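# Hang the lantern on the rail by its red wire

## Task

Suspend the lantern from the rail using its red wire, so that it hangs free and does not touch the table.

## Robot and tools

Robot: two arms, left_arm and right_arm, each ending in a two-finger gripper. In the scene frame the origin sits at table-top height, halfway between the two nominal bases. +z points up, +x points out over the table, and left_arm is on the +y side. These names do not match left and right in the images. Calibrated bases: left_arm at (-0.034, +0.454, 0) m, quat_wxyz (+1.000, 0, 0, +0.007). right_arm at (-0.066, -0.429, 0) m, quat_wxyz (+1.000, 0, 0, -0.012).

Frames: reported hand positions, orientations and Hand targets are in that arm's own base frame. Fixed cameras and the table use the scene frame. Every offset you send is measured along the axes of that arm's current Hand target. The gripper's fingers point along its +z axis and open and close along its y axis. end_effector_position is the point between the pads when they are closed. Closed fingertips extend about 19 mm past it, and open ones about 6 mm. A block on the wrist sticks out roughly 10 cm toward the gripper's +x side. Reported poses can be a few centimetres off, more at long reach.

Row format, shared by execute_actions and move: 18 numbers, each in [-1, 1], always including both arms. The first nine belong to left_arm: dx, dy, dz, rx, ry, rz, gripper position, force_limit, speed. The last nine are the same fields for right_arm. dx..rz are an offset, not a pose, taken from the arm's Hand target at the start of the action or move. 1.0 equals 0.6 m or 180 degrees. rx, ry, rz together form one rotation vector. To hold an arm at its Hand target, send six zeros. Gripper fields are absolute commands, not offsets. To leave a gripper unchanged, repeat its last three numbers, because 0 is itself a command.

Gripper: position +1 is fully open (85 mm). The pads touch at about -0.8. At -1 the fingers close until something blocks them. force_limit sets motor push and speed sets finger speed: about 20 mm/s at -1, 85 at 0 and 150 at +1. Both start at +1. A slow close at force_limit -1 grips lightly (about 30 N per pad on a 40 mm part). A fast close that starts well wider than the part grips hard (up to about 245 N). A new force_limit or speed takes effect only after a position change of at least 0.01. To grip, send -1, keep it, and check that object_status reads 2. Codes: 0 moving, 1 blocked while opening, 2 blocked while closing, 3 at the requested position or fully shut. position_measured is in counts: 3 open, about 78 for 60 mm, 130 for 40 mm, 180 for 20 mm, 230 shut.

execute_actions(actions, cameras): actions is a list of actions. Each action is a table of up to 15 rows, one per 1/30 s step, and a short table repeats its last row. All rows of one action count from the same start pose, so sending an offset again moves the arm further. Images come back only for an empty list or when cameras asks for them. Camera names: cam_high, cam_low, cam_pegs, cam_rail, cam_left_wrist, cam_right_wrist, or ["all"].

move(target, speed, blend, stop_force, zero, blocking, cameras): drives each gripper in a straight line toward its offset. target is one 18-number row or a list of up to 15 rows. Every row in the list is measured from the same starting Hand targets, not from the row before it. speed is in m/s (0.002 to 1, default 0.25), either one value or one per target, and rotation is limited to twice that in rad/s. blend is in m and rounds corners in a list; 0 means stop at each target. stop_force (12 to 80 N, one value for both arms) ends an arm's path when it feels that much resistance. Use it slowly and with a small value, and do not rely on it while the gripper rotates or near a stretched or singular pose. Leave it out when backing off a contact. zero (default true) re-zeros the force reading first. blocking=false returns early and cannot be combined with stop_force. Paths do not avoid obstacles, and a fast move can overshoot. The move: line reports the ending: done, off_target, moving, held or fault. limits=paced means the command was clipped, and limits=held means a check withheld steps.

wait(seconds 0 to 10) lets the scene run. stop() brakes a running move. zoom_image(camera, region [x0, y0, x1, y1] in pixels, at most 504 by 504) enlarges part of that camera's latest image. finished_scene(scene) ends the scene with its number and cannot be undone.

Results: each gripper's end_effector_position (m) and end_effector_quat_wxyz, Hand target, Tool commands, object_status, position_measured, joint velocities, and Flange force along the gripper's x y z axes. Flange force is noisy and includes any held weight. On every step the controller limits the command to 70 mm and 16 degrees from the measured pose. A gripper may settle short of its Hand target; its next command asks for that target again.

Avoid: anything falling off the table, or being set down off it, fails the task. Do not drop or fling the lantern, strike fixed or heavy things, or press hard. A net 150 N on an arm, or joint torque reaching 140 N m (waist, shoulder, elbow) or 35.2 N m (wrist joints), freezes that arm for 10 s. A clearance check blocks arm-to-arm approaches, but contact between the arms can still end the scene. Do not grip the other arm's fingers. Heavy loads, stretched arms and pushing at unreachable poses heat the motors; MOTOR HOT warns of a brake stop lasting 30 to 60 s. Objects can occasionally be nudged by outside pushes.

Each tool is called after "Emit:" as name([rows], argument=value, ...), one row to a line, values as JSON.

## Session

Emit:
execute_actions(actions=[])

Scene clock: 0.00 s.
left_arm: end_effector_position=(+0.2823, -0.1963, +0.3419) position_measured=3 object_status=3 end_effector_quat_wxyz=(+0.523, +0.503, -0.592, +0.350) | right_arm: end_effector_position=(+0.5335, -0.1593, +0.2820) position_measured=3 object_status=3 end_effector_quat_wxyz=(+0.024, -0.492, +0.869, -0.045)
Joint positions: left_arm=[0.479 -0.075 -0.742 0.888 -1.98 0.787] | right_arm=[-0.024 0.196 0.193 0.054 -1.481 1.051]
Joint velocities: within noise
Flange force (N): no reading
Hand target: left_arm +0.2823, -0.1963, +0.3419; +0.523, +0.503, -0.592, +0.350 | right_arm +0.5335, -0.1593, +0.2820; +0.024, -0.492, +0.869, -0.045
Tool commands: left_gripper/position=+1.0 left_gripper/force_limit=+1.0 left_gripper/speed=+1.0 right_gripper/position=+1.0 right_gripper/force_limit=+1.0 right_gripper/speed=+1.0

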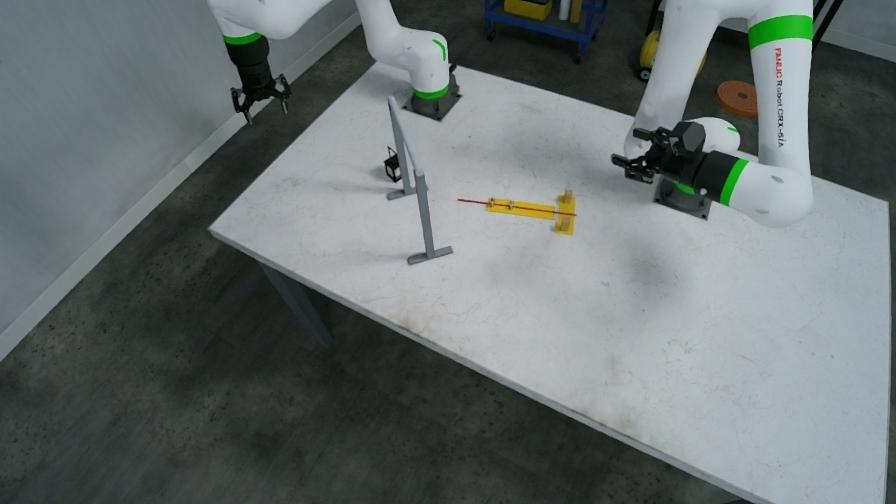

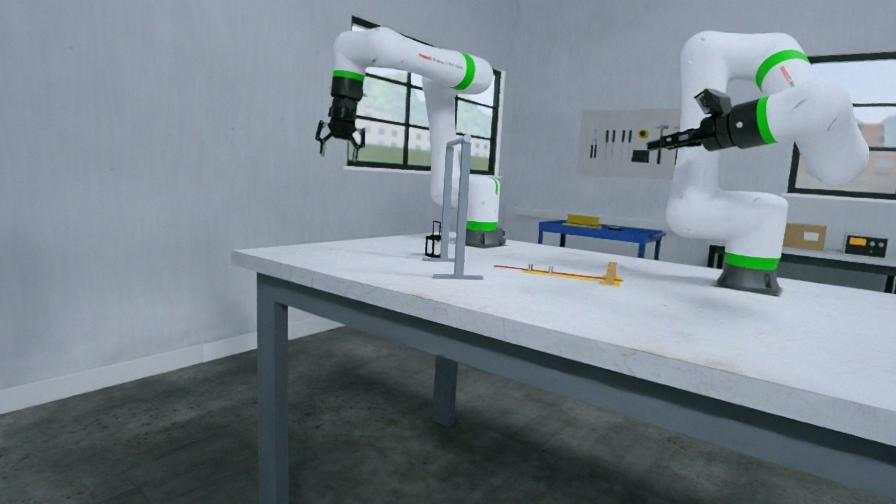

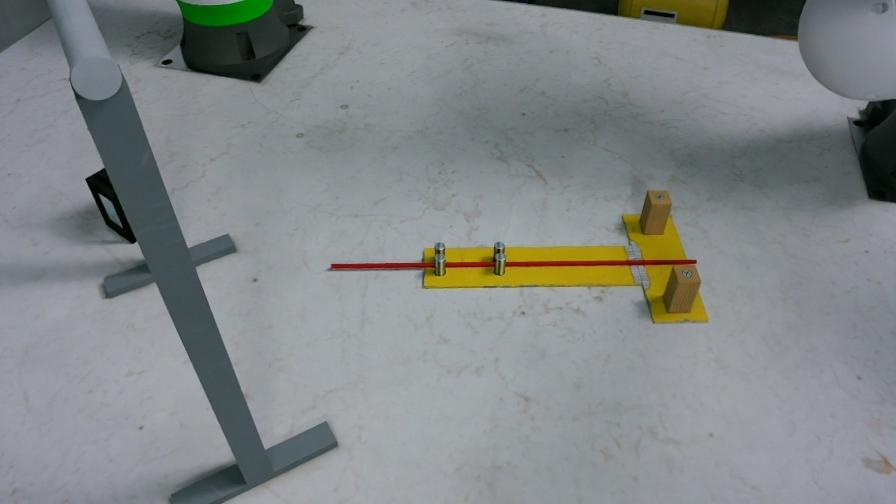

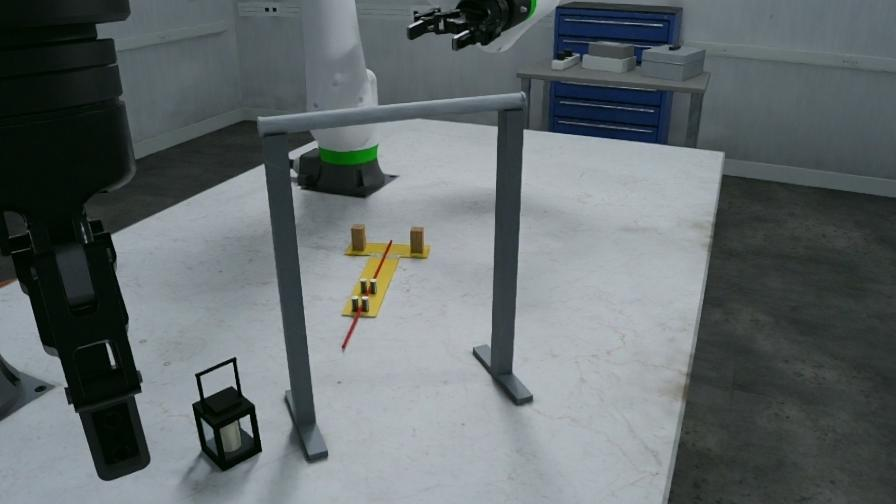

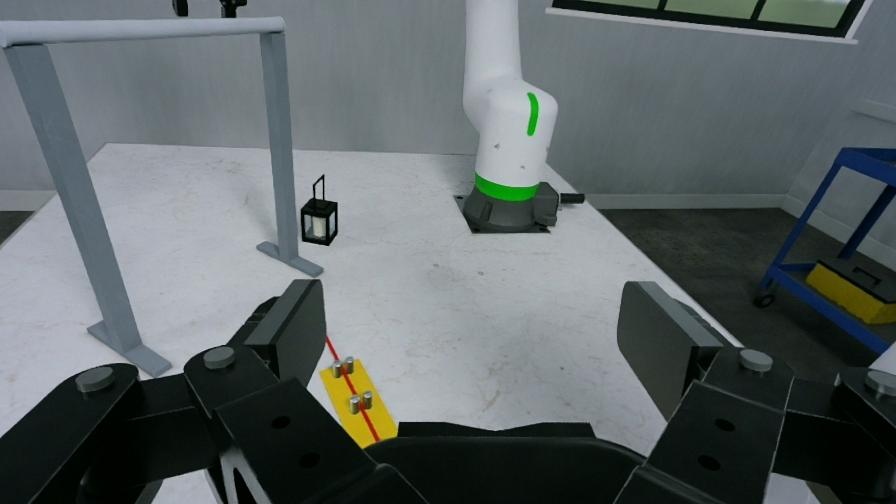

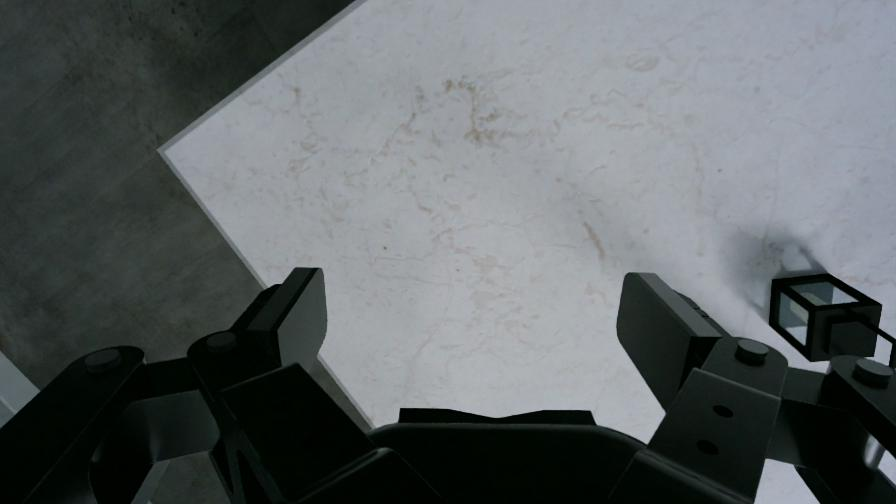

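Emit:
zoom_image(camera="cam_pegs", region=[310, 160, 730, 340])

Emit:
zoom_image(camera="cam_rail", region=[310, 210, 450, 360])

Emit:
zoom_image(camera="cam_rail", region=[160, 330, 300, 490])

Emit:
zoom_image(camera="cam_low", region=[400, 120, 660, 300])

Emit:
zoom_image(camera="cam_pegs", region=[400, 220, 540, 300])

Emit:
zoom_image(camera="cam_pegs", region=[600, 180, 740, 330])

Emit:
zoom_image(camera="cam_high", region=[360, 80, 600, 280])

Scaled by 1.200.

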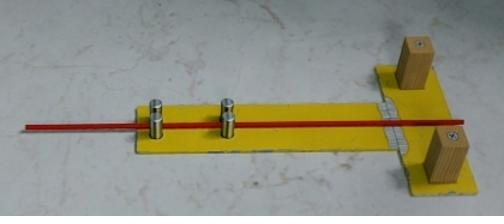

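Scaled by 3.360.

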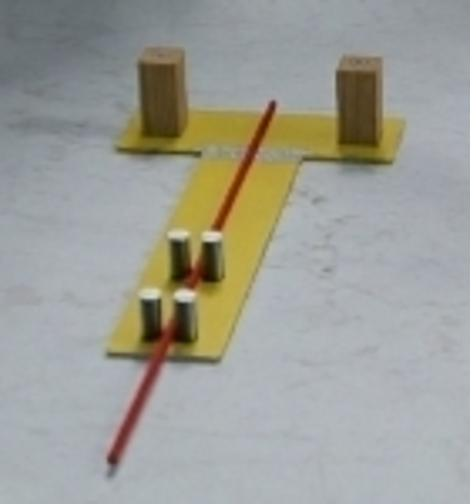

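Scaled by 3.150.

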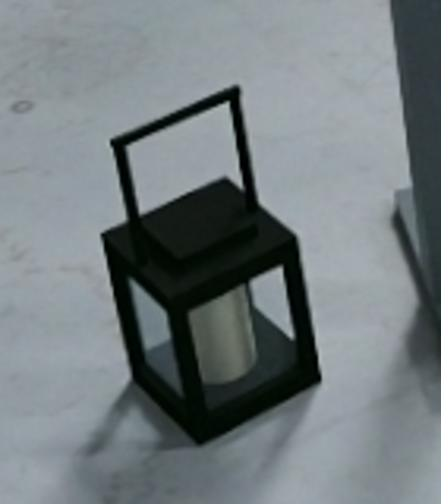

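Scaled by 1.938.

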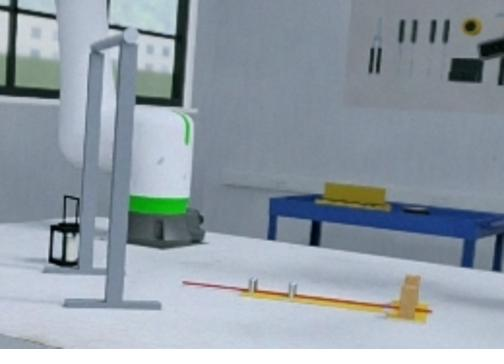

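Scaled by 3.600.

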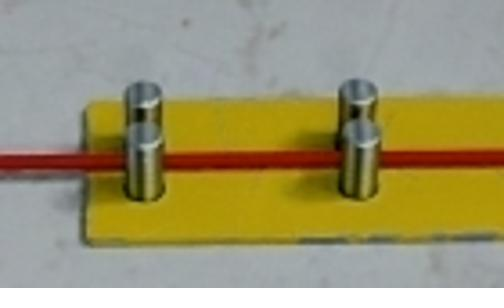

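Scaled by 3.360.

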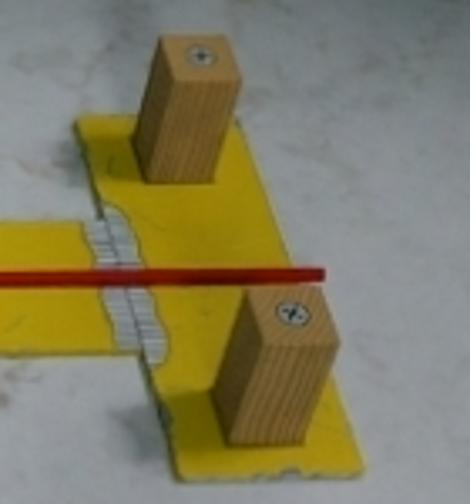

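Scaled by 2.100.

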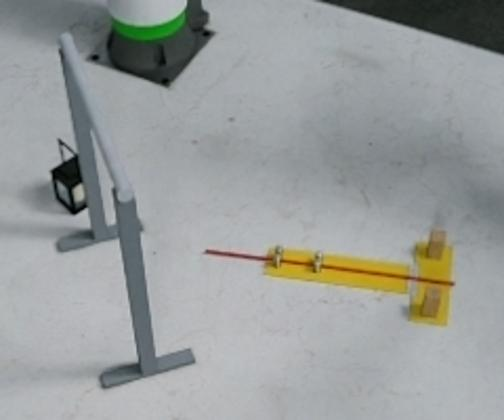

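Emit:
move([
  [0,0,0,0,0,0,1,1,1,0.1177,0.3415,-0.0647,-0.030,0.016,0.3276,-0.8,0,0],
  [0,0,0,0,0,0,1,1,1,-0.1887,0.6325,-0.0955,-0.030,0.016,0.3276,-0.8,0,0],
  [0,0,0,0,0,0,1,1,1,-0.4468,0.7643,-0.0258,-0.030,0.016,0.3276,-0.8,0,0],
], blend=0.05, cameras=["all"])

Scene clock: 90.03 s.
left_arm: end_effector_position=(+0.2823, -0.1963, +0.3419) position_measured=3 object_status=3 end_effector_quat_wxyz=(+0.523, +0.503, -0.592, +0.350) | right_arm: end_effector_position=(+0.2793, +0.3063, +0.2498) position_measured=229 object_status=3 end_effector_quat_wxyz=(+0.000, +0.000, +1.000, +0.000)
Joint positions: left_arm=[0.479 -0.075 -0.742 0.888 -1.98 0.787] | right_arm=[1.15 -0.086 -0.158 0 -1.499 -1.151]
Flange force (N): left_arm=[-1.2 0.7 -1.7] | right_arm=[-8.5 -1.8 -3.2]
Hand target: left_arm +0.2823, -0.1963, +0.3419; +0.523, +0.503, -0.592, +0.350 | right_arm +0.2793, +0.3063, +0.2498; +0.000, +0.000, +1.000, +0.000
Off the commanded pose: left_arm 0.000 m, 0 deg | right_arm 0.000 m, 0 deg.
move: done
camera_calibration:
cam_right_wrist: T_world_to_cam=[[-0.0146394, 0.999887, 0.00327036, -0.299686], [0.935684, 0.0125461, 0.352616, -0.339886], [0.352535, 0.00822212, -0.935762, 0.259775], [0, 0, 0, 1]] pos_world=[0.222059, 0.301781, 0.363917]

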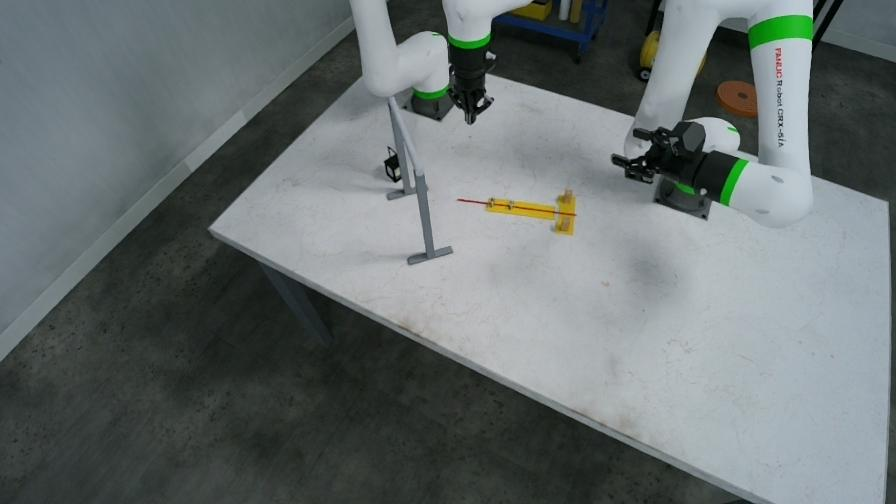

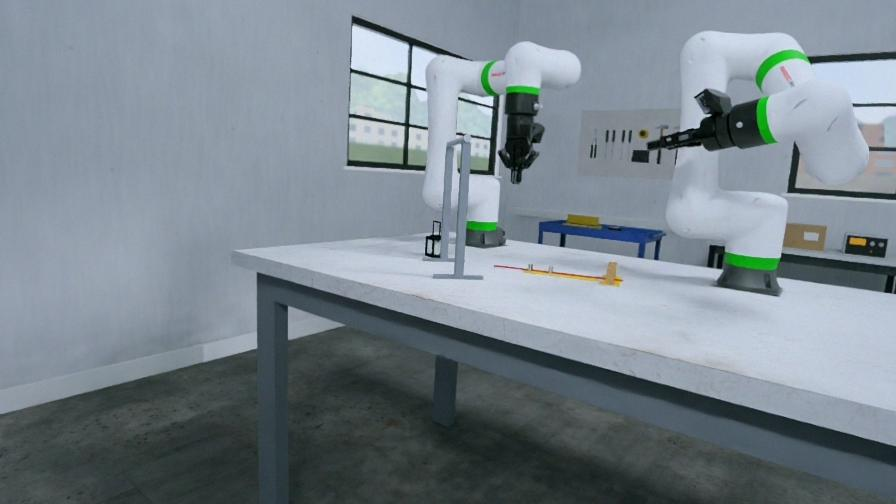

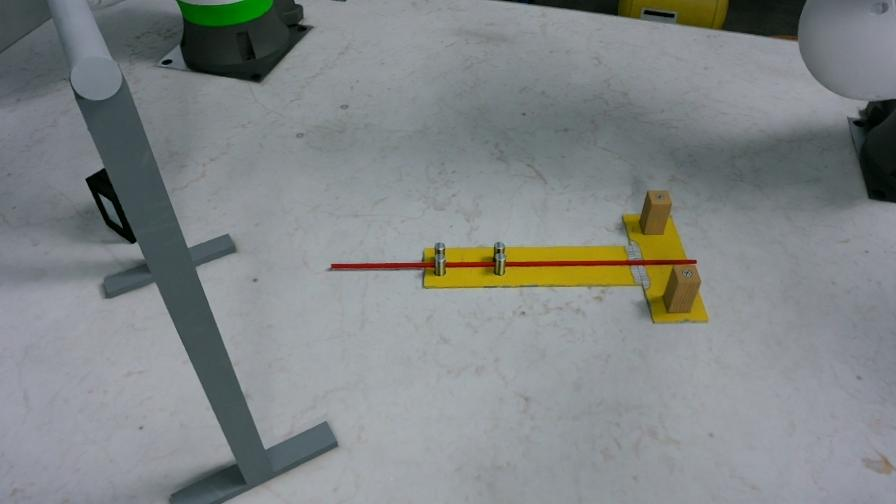

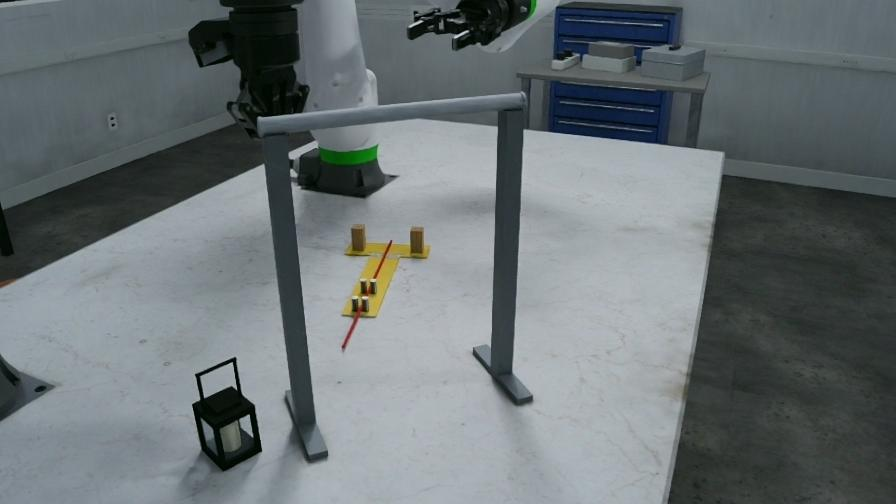

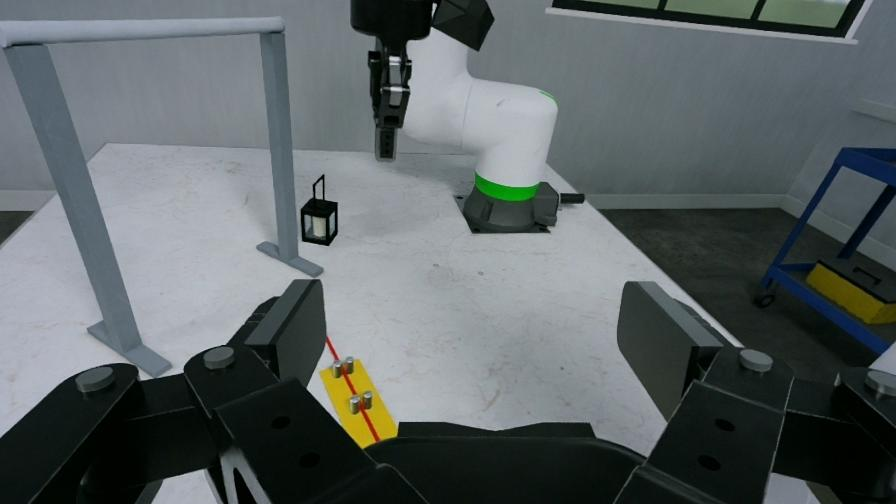

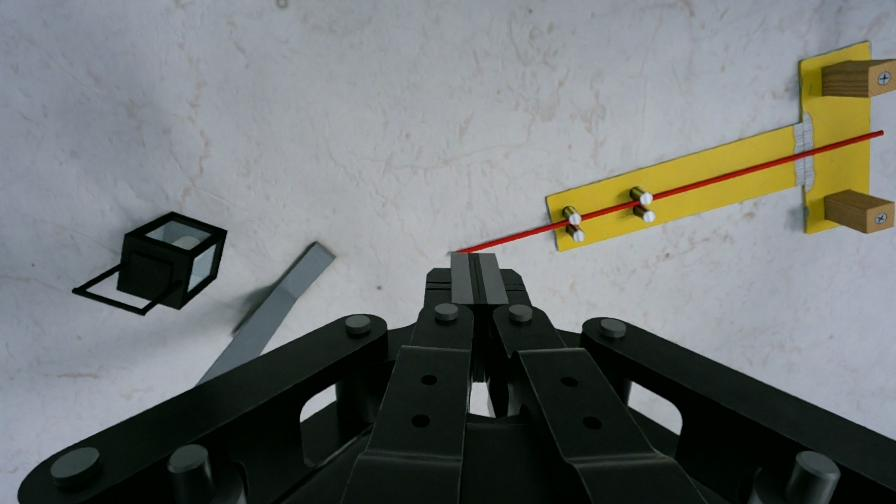

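Emit:
zoom_image(camera="cam_right_wrist", region=[530, 150, 690, 270])

Emit:
zoom_image(camera="cam_right_wrist", region=[780, 30, 896, 250])

Emit:
zoom_image(camera="cam_rail", region=[330, 260, 400, 360])

Scaled by 3.150.

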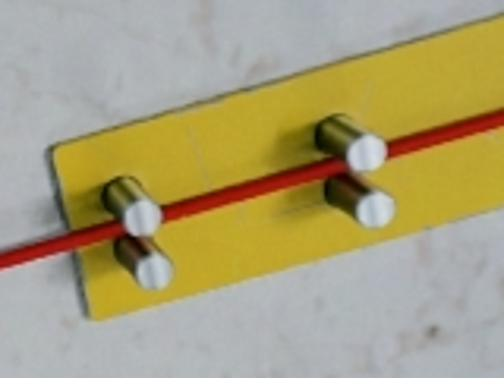

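Scaled by 2.291.

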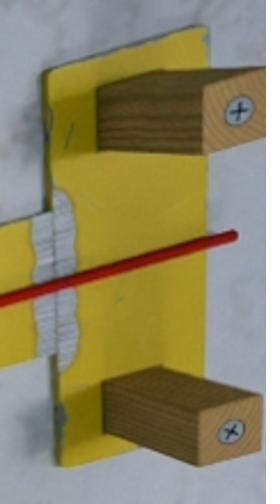

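Scaled by 5.040.

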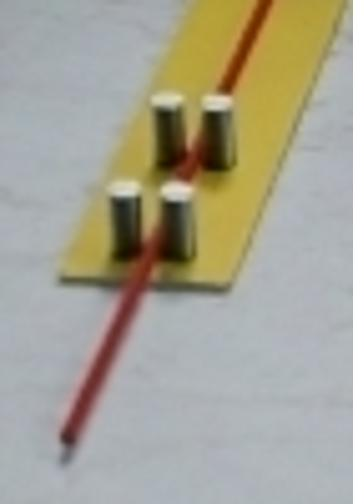

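Emit:
move(target=[-0.3978,-0.0665,0.1302,0.1757,-0.168,-0.0556,0.1,0,0,-0.1562,0.0678,0.3163,0,0,0,-0.8,0,0], cameras=["cam_left_wrist","cam_right_wrist","cam_pegs","cam_rail"])

Scene clock: 129.23 s.
left_arm: end_effector_position=(+0.2880, -0.2248, +0.0899) position_measured=117 object_status=3 end_effector_quat_wxyz=(+0.233, +0.747, -0.556, +0.281) | right_arm: end_effector_position=(+0.3730, +0.3468, +0.0600) position_measured=229 object_status=3 end_effector_quat_wxyz=(+0.000, +0.000, +1.000, +0.000)
Joint positions: left_arm=[0.247 -0.343 -1.189 0.944 -0.994 0.965] | right_arm=[1.007 0.285 -0.215 0 -1.072 -1.008]
Flange force (N): left_arm=no reading | right_arm=[-5.1 -3.2 -3.2]
Hand target: left_arm +0.2870, -0.2249, +0.0892; +0.226, +0.746, -0.545, +0.309 | right_arm +0.3729, +0.3468, +0.0599; +0.000, +0.000, +1.000, +0.000
Off the commanded pose: left_arm 0.001 m, 4 deg | right_arm 0.000 m, 0 deg.
joint sent to its limit (left arm) — joint 3 (elbow), lower limit, where the elbow is as bent as it goes. The joint targets are off in orientation, not in position.
move: off_target (left_arm)
camera_calibration:
cam_left_wrist: T_world_to_cam=[[-0.960255, -0.273578, 0.0553705, 0.215963], [-0.272116, 0.873361, -0.403972, 0.333191], [0.0621597, -0.402984, -0.913094, 0.105559], [0, 0, 0, 1]] pos_world=[0.291484, -0.189375, 0.219027]
cam_right_wrist: T_world_to_cam=[[-0.014604, 0.999888, 0.00317686, -0.338284], [0.935685, 0.0125459, 0.352615, -0.361107], [0.352535, 0.00812212, -0.935763, 0.0487415], [0, 0, 0, 1]] pos_world=[0.315759, 0.342381, 0.174017]
Images, in order (width x height): cam_pegs 896x504, cam_rail 896x504, cam_left_wrist 896x504, cam_right_wrist 896x504.

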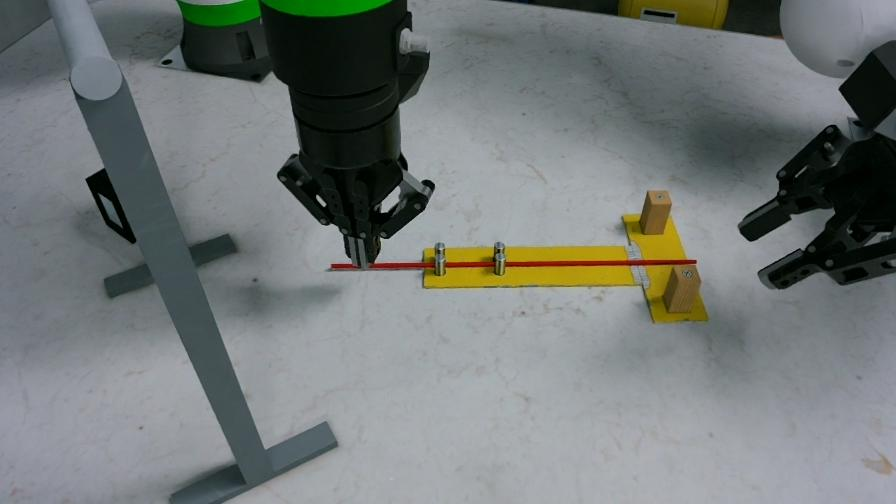

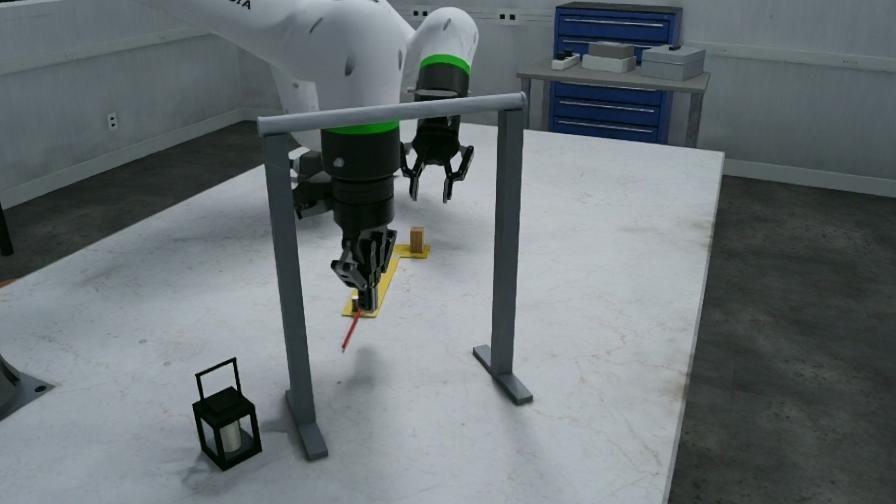

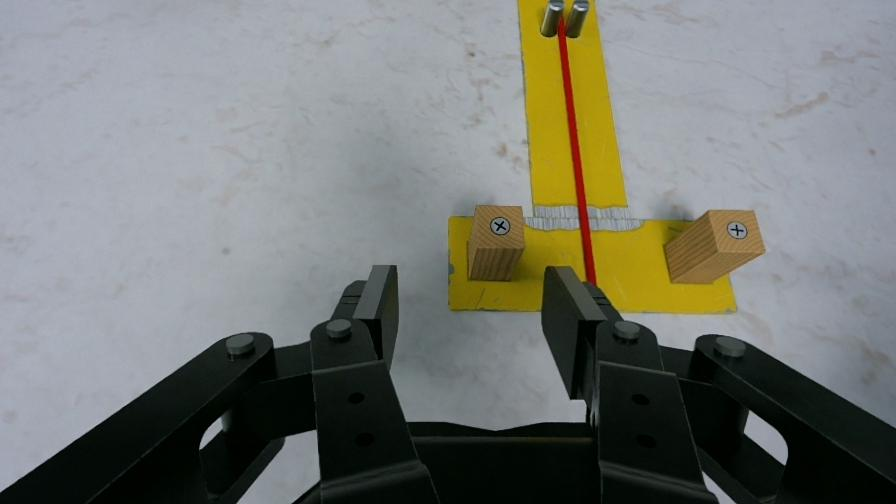

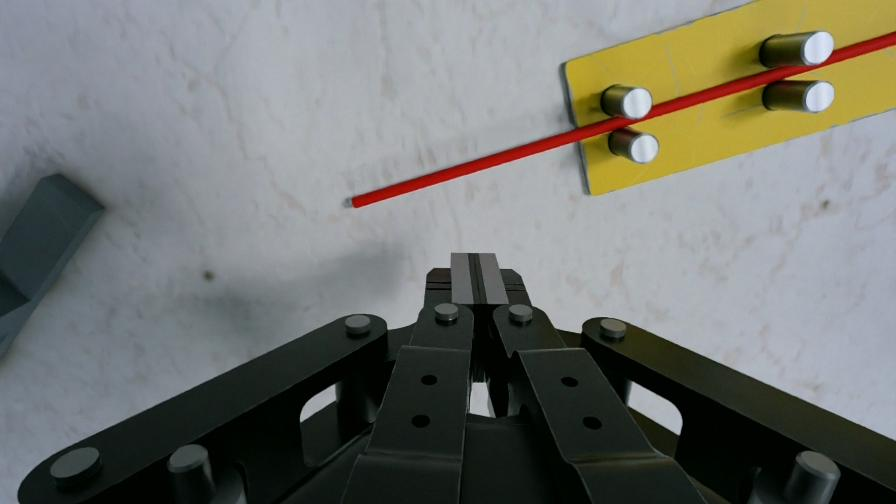

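Emit:
move([
  [0.0158,0.0383,0.0535,0,-0.0833,0,0.1,0,0,0,0,0,0,0,0,-0.8,0,0],
  [-0.0052,0.0378,0.134,0,-0.0833,0,0.1,0,0,0,0,0,0,0,0,-0.8,0,0],
], speed=0.1, blend=0.01, cameras=["cam_left_wrist","cam_pegs"])

Emit:
move(target=[0,0,0,0,0,0,0.1,0,0,0,0,0.1,0,0,0,-0.8,0,0], speed=0.01, stop_force=12, cameras=["cam_right_wrist"])

Scene clock: 144.27 s.
left_arm: end_effector_position=(+0.2821, -0.2838, +0.0301) position_measured=117 object_status=3 end_effector_quat_wxyz=(+0.152, +0.780, -0.570, +0.209) | right_arm: end_effector_position=(+0.3729, +0.3468, +0.0599) position_measured=229 object_status=3 end_effector_quat_wxyz=(+0.000, +0.000, +1.000, +0.000)
Joint positions: left_arm=[-0.248 -0.189 -1.138 0.971 -0.539 1.297] | right_arm=[1.007 0.285 -0.215 0 -1.072 -1.008]
Flange force (N): left_arm=no reading | right_arm=[-5.6 -3.1 -3.3]
Hand target: left_arm +0.2821, -0.2838, +0.0301; +0.152, +0.780, -0.570, +0.209 | right_arm +0.3729, +0.3468, +0.0599; +0.000, +0.000, +1.000, +0.000
Off the commanded pose: left_arm 0.000 m, 0 deg | right_arm 0.000 m, 0 deg.
move: done
camera_calibration:
cam_left_wrist: T_world_to_cam=[[-0.950519, -0.310031, 0.0198523, 0.185422], [-0.307911, 0.931674, -0.192805, 0.379333], [0.0412797, -0.189378, -0.981036, 0.0961625], [0, 0, 0, 1]] pos_world=[0.289078, -0.277717, 0.163795]
Images, in order (width x height): cam_pegs 896x504, cam_left_wrist 896x504.

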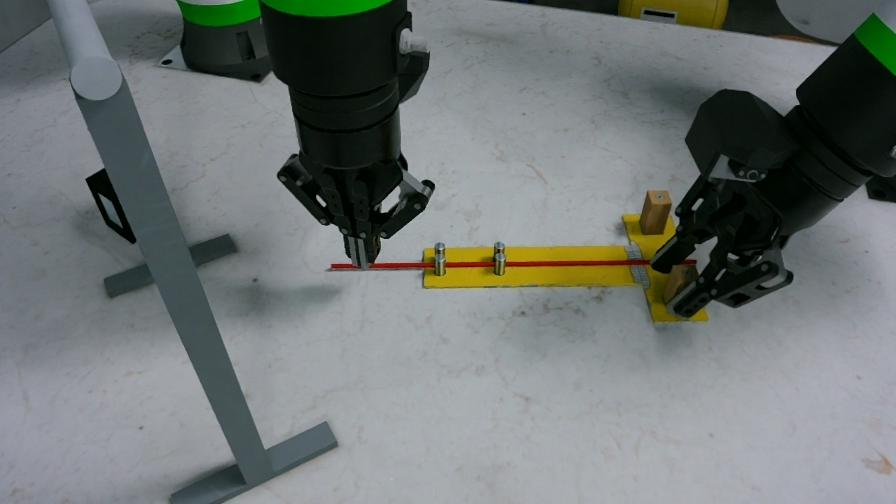

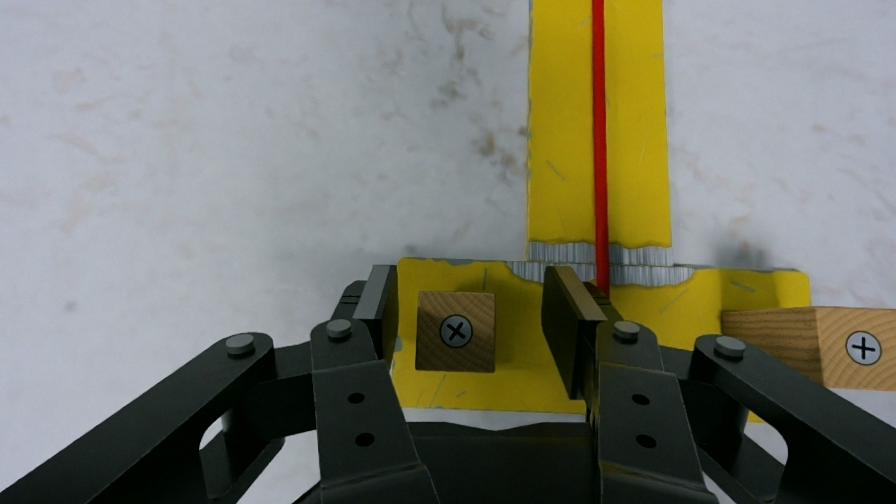

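Scene clock: 148.93 s.
left_arm: end_effector_position=(+0.2821, -0.2838, +0.0301) position_measured=117 object_status=3 end_effector_quat_wxyz=(+0.152, +0.780, -0.570, +0.209) | right_arm: end_effector_position=(+0.3730, +0.3468, +0.0192) position_measured=229 object_status=3 end_effector_quat_wxyz=(+0.000, +0.000, +1.000, +0.000)
Joint positions: left_arm=[-0.248 -0.189 -1.138 0.971 -0.539 1.297] | right_arm=[1.007 0.338 -0.255 0 -0.979 -1.008]
Flange force (N): left_arm=no reading | right_arm=[0.5 -6.2 -32.1]
Hand target: left_arm +0.2821, -0.2838, +0.0301; +0.152, +0.780, -0.570, +0.209 | right_arm +0.3730, +0.3468, +0.0192; +0.000, +0.000, +1.000, +0.000 (not the last commanded pose)
Off the commanded pose: left_arm 0.000 m, 0 deg | right_arm 0.019 m, 0 deg.
move: contact (right_arm)
camera_calibration:
cam_right_wrist: T_world_to_cam=[[-0.0145814, 0.999888, 0.0033993, -0.338191], [0.935685, 0.0124463, 0.352617, -0.346722], [0.352535, 0.00832232, -0.935762, 0.0105883], [0, 0, 0, 1]] pos_world=[0.315759, 0.342381, 0.133318]
Images, in order (width x height): cam_right_wrist 896x504.

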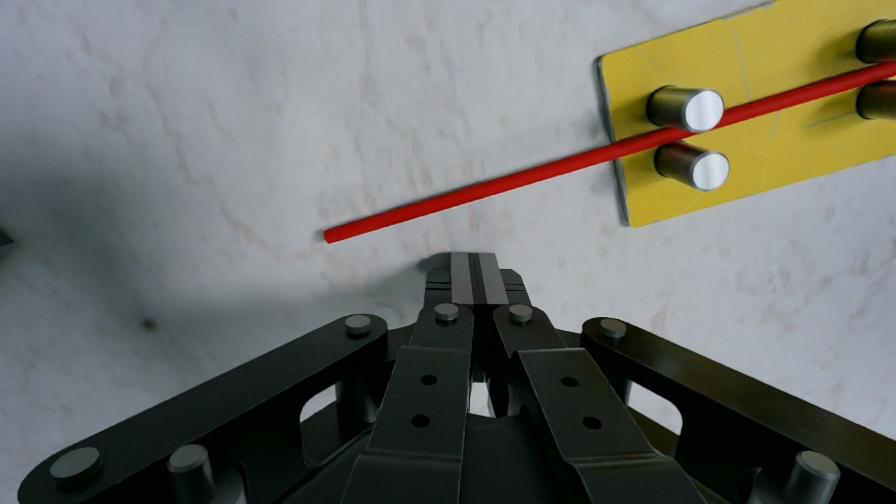

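Emit:
move(target=[0,-0.0064,0,0,0,0,0.1,0,0,0,0,-0.0043,0,0,0,-0.8,0,0], speed=0.05)

Emit:
execute_actions([
  [[0,0,0,0,0,0,-1,0,-1,0,0,0,0,0,0,-0.8,0,0]],
  [[0,0,0,0,0,0,-1,0,-1,0,0,0,0,0,0,-0.8,0,0]],
  [[0,0,0,0,0,0,-1,0,-1,0,0,0,0,0,0,-0.8,0,0]],
  [[0,0,0,0,0,0,-1,0,-1,0,0,0,0,0,0,-0.8,0,0]],
], cameras=["cam_left_wrist"])

Scene clock: 157.17 s.
left_arm: end_effector_position=(+0.2857, -0.2826, +0.0301) position_measured=117 object_status=3 end_effector_quat_wxyz=(+0.152, +0.780, -0.570, +0.209) | right_arm: end_effector_position=(+0.3730, +0.3468, +0.0218) position_measured=229 object_status=3 end_effector_quat_wxyz=(+0.000, +0.000, +1.000, +0.000)
Joint positions: left_arm=[-0.241 -0.181 -1.132 0.971 -0.542 1.289] | right_arm=[1.007 0.334 -0.252 0 -0.985 -1.008]
Flange force (N): left_arm=no reading | right_arm=[-5.3 -3.0 -3.0]
Hand target: left_arm +0.2857, -0.2826, +0.0301; +0.152, +0.780, -0.570, +0.209 | right_arm +0.3730, +0.3468, +0.0218; +0.000, +0.000, +1.000, +0.000
Off the commanded pose: left_arm 0.000 m, 0 deg | right_arm 0.000 m, 0 deg.
move: done

Scene clock: 159.37 s.
left_arm: end_effector_position=(+0.2857, -0.2826, +0.0301) position_measured=182 object_status=2 end_effector_quat_wxyz=(+0.153, +0.780, -0.570, +0.209) | right_arm: end_effector_position=(+0.3730, +0.3468, +0.0218) position_measured=229 object_status=3 end_effector_quat_wxyz=(+0.000, +0.000, +1.000, +0.000)
Joint positions: left_arm=[-0.241 -0.181 -1.132 0.971 -0.542 1.289] | right_arm=[1.007 0.334 -0.252 0 -0.985 -1.008]
Flange force (N): left_arm=no reading | right_arm=[-5.4 -2.9 -3.1]
Flange force at the end of the 1st action (N): left_arm=no reading | right_arm=[-5.0 -3.2 -3.0]
Flange force at the end of the 2nd action (N): left_arm=no reading | right_arm=[-5.8 -3.0 -3.4]
Flange force at the end of the 3rd action (N): left_arm=no reading | right_arm=[-5.5 -2.4 -2.8]
Hand target: left_arm +0.2857, -0.2826, +0.0301; +0.152, +0.780, -0.570, +0.209 | right_arm +0.3730, +0.3468, +0.0218; +0.000, +0.000, +1.000, +0.000
Off the commanded pose: left_arm 0.000 m, 0 deg | right_arm 0.000 m, 0 deg.
camera_calibration:
cam_left_wrist: T_world_to_cam=[[-0.950523, -0.310014, 0.0199458, 0.189206], [-0.307914, 0.93168, -0.192775, 0.379321], [0.0411799, -0.189379, -0.98104, 0.0962708], [0, 0, 0, 1]] pos_world=[0.292678, -0.276517, 0.163795]
Images, in order (width x height): cam_left_wrist 896x504.

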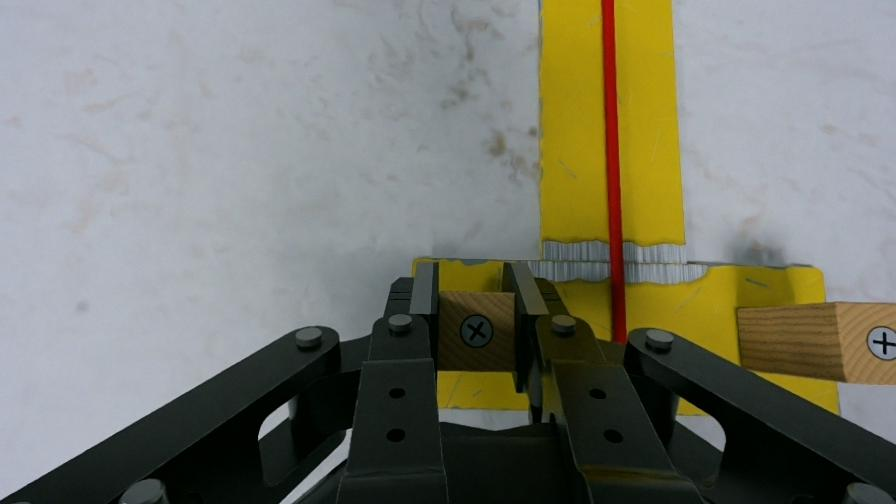

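Emit:
move([
  [0,0,0,0,0,0,-1,0,-1,0.0193,0.0015,0,0,0,0,-0.8,0,0],
  [0,0,0,0,0,0,-1,0,-1,0.0557,-0.0107,0,0,0,0,-0.8,0,0],
  [0,0,0,0,0,0,-1,0,-1,0.094,-0.0095,0,0,0,0,-0.8,0,0],
], speed=0.03, blend=0.003, cameras=["cam_pegs","cam_right_wrist","cam_left_wrist"])

Scene clock: 174.77 s.
left_arm: end_effector_position=(+0.2857, -0.2826, +0.0301) position_measured=182 object_status=2 end_effector_quat_wxyz=(+0.152, +0.780, -0.570, +0.209) | right_arm: end_effector_position=(+0.3166, +0.3412, +0.0218) position_measured=229 object_status=3 end_effector_quat_wxyz=(+0.000, +0.000, +1.000, +0.000)
Joint positions: left_arm=[-0.241 -0.181 -1.132 0.971 -0.542 1.289] | right_arm=[1.106 0.238 -0.38 0 -0.953 -1.106]
Flange force (N): left_arm=no reading | right_arm=[-12.6 -2.2 -8.0]
Hand target: left_arm +0.2857, -0.2826, +0.0301; +0.152, +0.780, -0.570, +0.209 | right_arm +0.3166, +0.3412, +0.0218; +0.000, +0.000, +1.000, +0.000
Off the commanded pose: left_arm 0.000 m, 0 deg | right_arm 0.000 m, 0 deg.
move: done
camera_calibration:
cam_left_wrist: T_world_to_cam=[[-0.950518, -0.310037, 0.0198218, 0.189218], [-0.307915, 0.931692, -0.192714, 0.379314], [0.0412805, -0.189281, -0.981055, 0.0962707], [0, 0, 0, 1]] pos_world=[0.292678, -0.276517, 0.163795]
cam_right_wrist: T_world_to_cam=[[-0.0144879, 0.999889, 0.00343476, -0.333354], [0.935687, 0.0123464, 0.352616, -0.294669], [0.352535, 0.00832253, -0.935762, 0.0329869], [0, 0, 0, 1]] pos_world=[0.259259, 0.33668, 0.135918]
Images, in order (width x height): cam_pegs 896x504, cam_left_wrist 896x504, cam_right_wrist 896x504.

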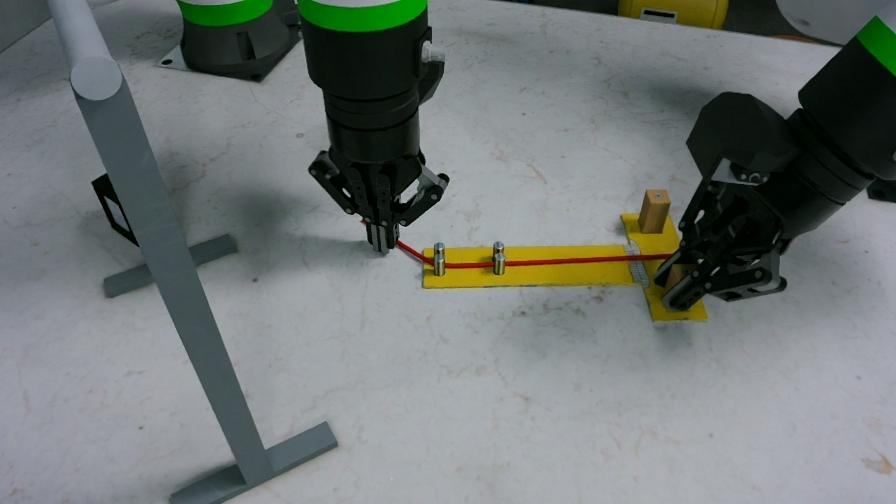

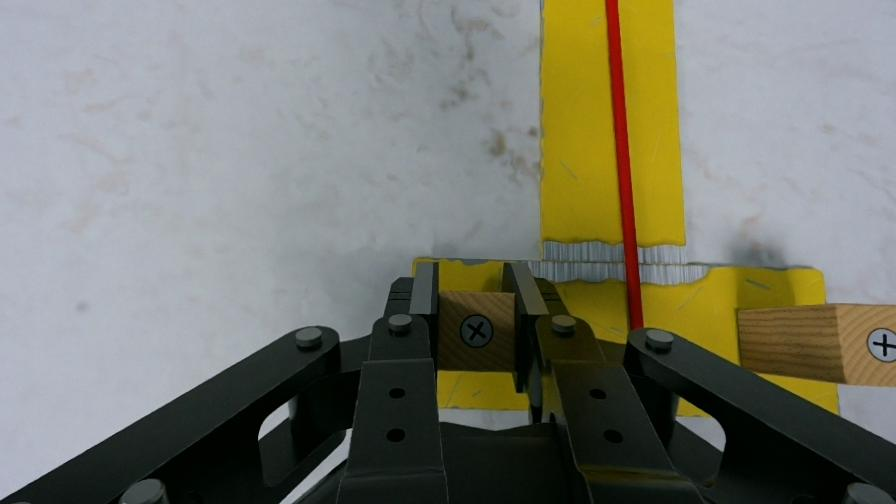

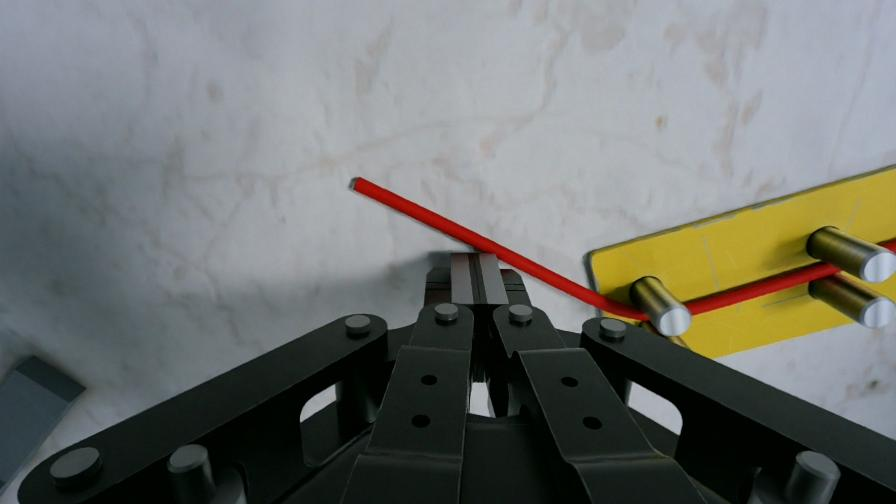

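Emit:
move([
  [0,0,0,0,0,0,-1,0,-1,0.0357,0.014,0,0,0,0,-0.8,0,0],
  [0,0,0,0,0,0,-1,0,-1,0.0643,0.0395,0,0,0,0,-0.8,0,0],
  [0,0,0,0,0,0,-1,0,-1,0.0825,0.0733,0,0,0,0,-0.8,0,0],
  [0,0,0,0,0,0,-1,0,-1,0.088,0.1112,0,0,0,0,-0.8,0,0],
], speed=0.04, blend=0.003, cameras=["cam_pegs","cam_right_wrist","cam_left_wrist"])

Scene clock: 181.03 s.
left_arm: end_effector_position=(+0.2857, -0.2826, +0.0301) position_measured=182 object_status=2 end_effector_quat_wxyz=(+0.152, +0.780, -0.570, +0.209) | right_arm: end_effector_position=(+0.2638, +0.4079, +0.0218) position_measured=229 object_status=3 end_effector_quat_wxyz=(+0.000, +0.000, +1.000, +0.000)
Joint positions: left_arm=[-0.241 -0.181 -1.132 0.971 -0.542 1.289] | right_arm=[1.267 0.283 -0.322 0 -0.967 -1.268]
Flange force (N): left_arm=no reading | right_arm=[-5.8 -9.3 -7.9]
Hand target: left_arm +0.2857, -0.2826, +0.0301; +0.152, +0.780, -0.570, +0.209 | right_arm +0.2638, +0.4079, +0.0218; +0.000, +0.000, +1.000, +0.000
Off the commanded pose: left_arm 0.000 m, 0 deg | right_arm 0.000 m, 0 deg.
move: done
camera_calibration:
cam_left_wrist: T_world_to_cam=[[-0.950519, -0.310031, 0.0198523, 0.189216], [-0.307911, 0.931674, -0.192805, 0.379323], [0.0412797, -0.189378, -0.981036, 0.0962412], [0, 0, 0, 1]] pos_world=[0.292678, -0.276517, 0.163795]
cam_right_wrist: T_world_to_cam=[[-0.0145814, 0.999888, 0.0033993, -0.400886], [0.935685, 0.0124463, 0.352617, -0.246223], [0.352535, 0.00832232, -0.935762, 0.0510096], [0, 0, 0, 1]] pos_world=[0.206559, 0.403481, 0.135918]
Images, in order (width x height): cam_pegs 896x504, cam_left_wrist 896x504, cam_right_wrist 896x504.

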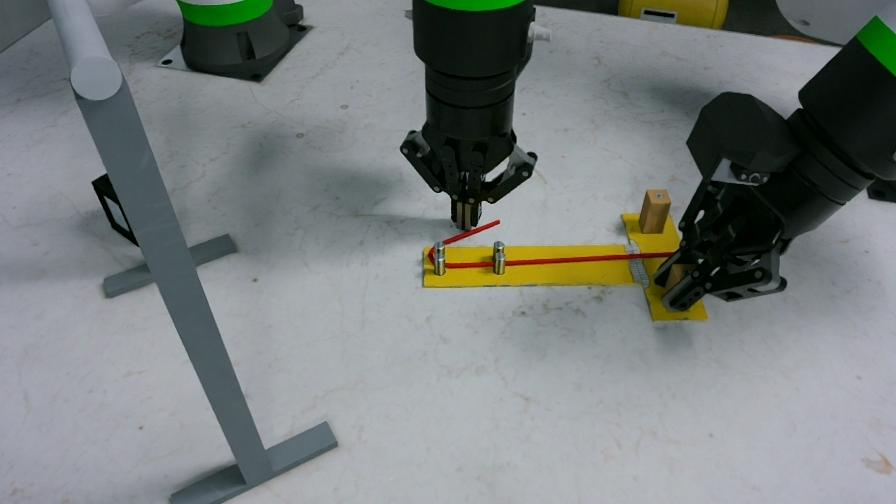

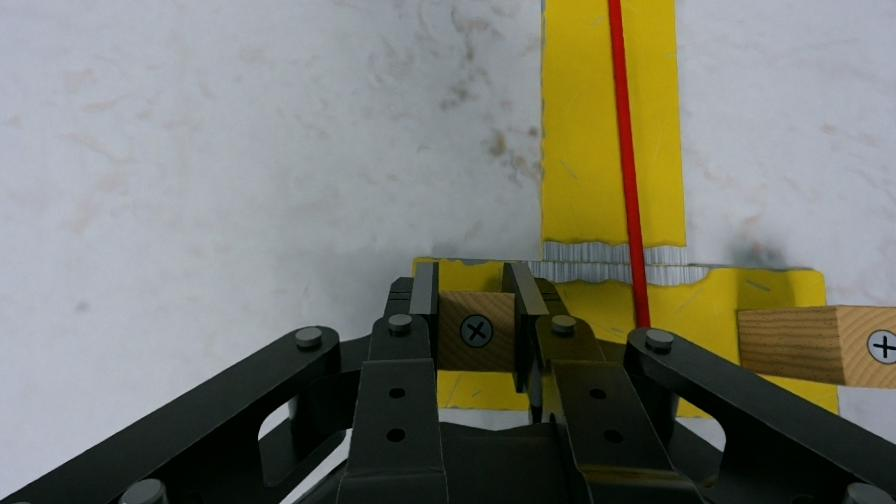

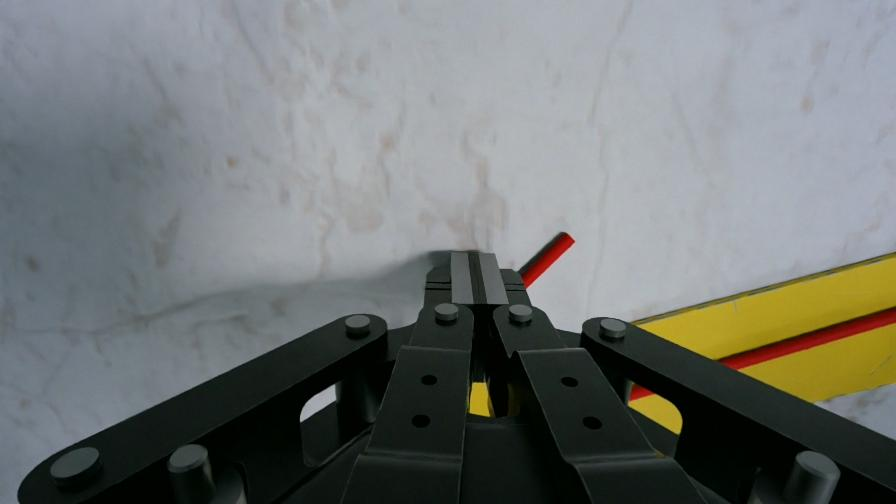

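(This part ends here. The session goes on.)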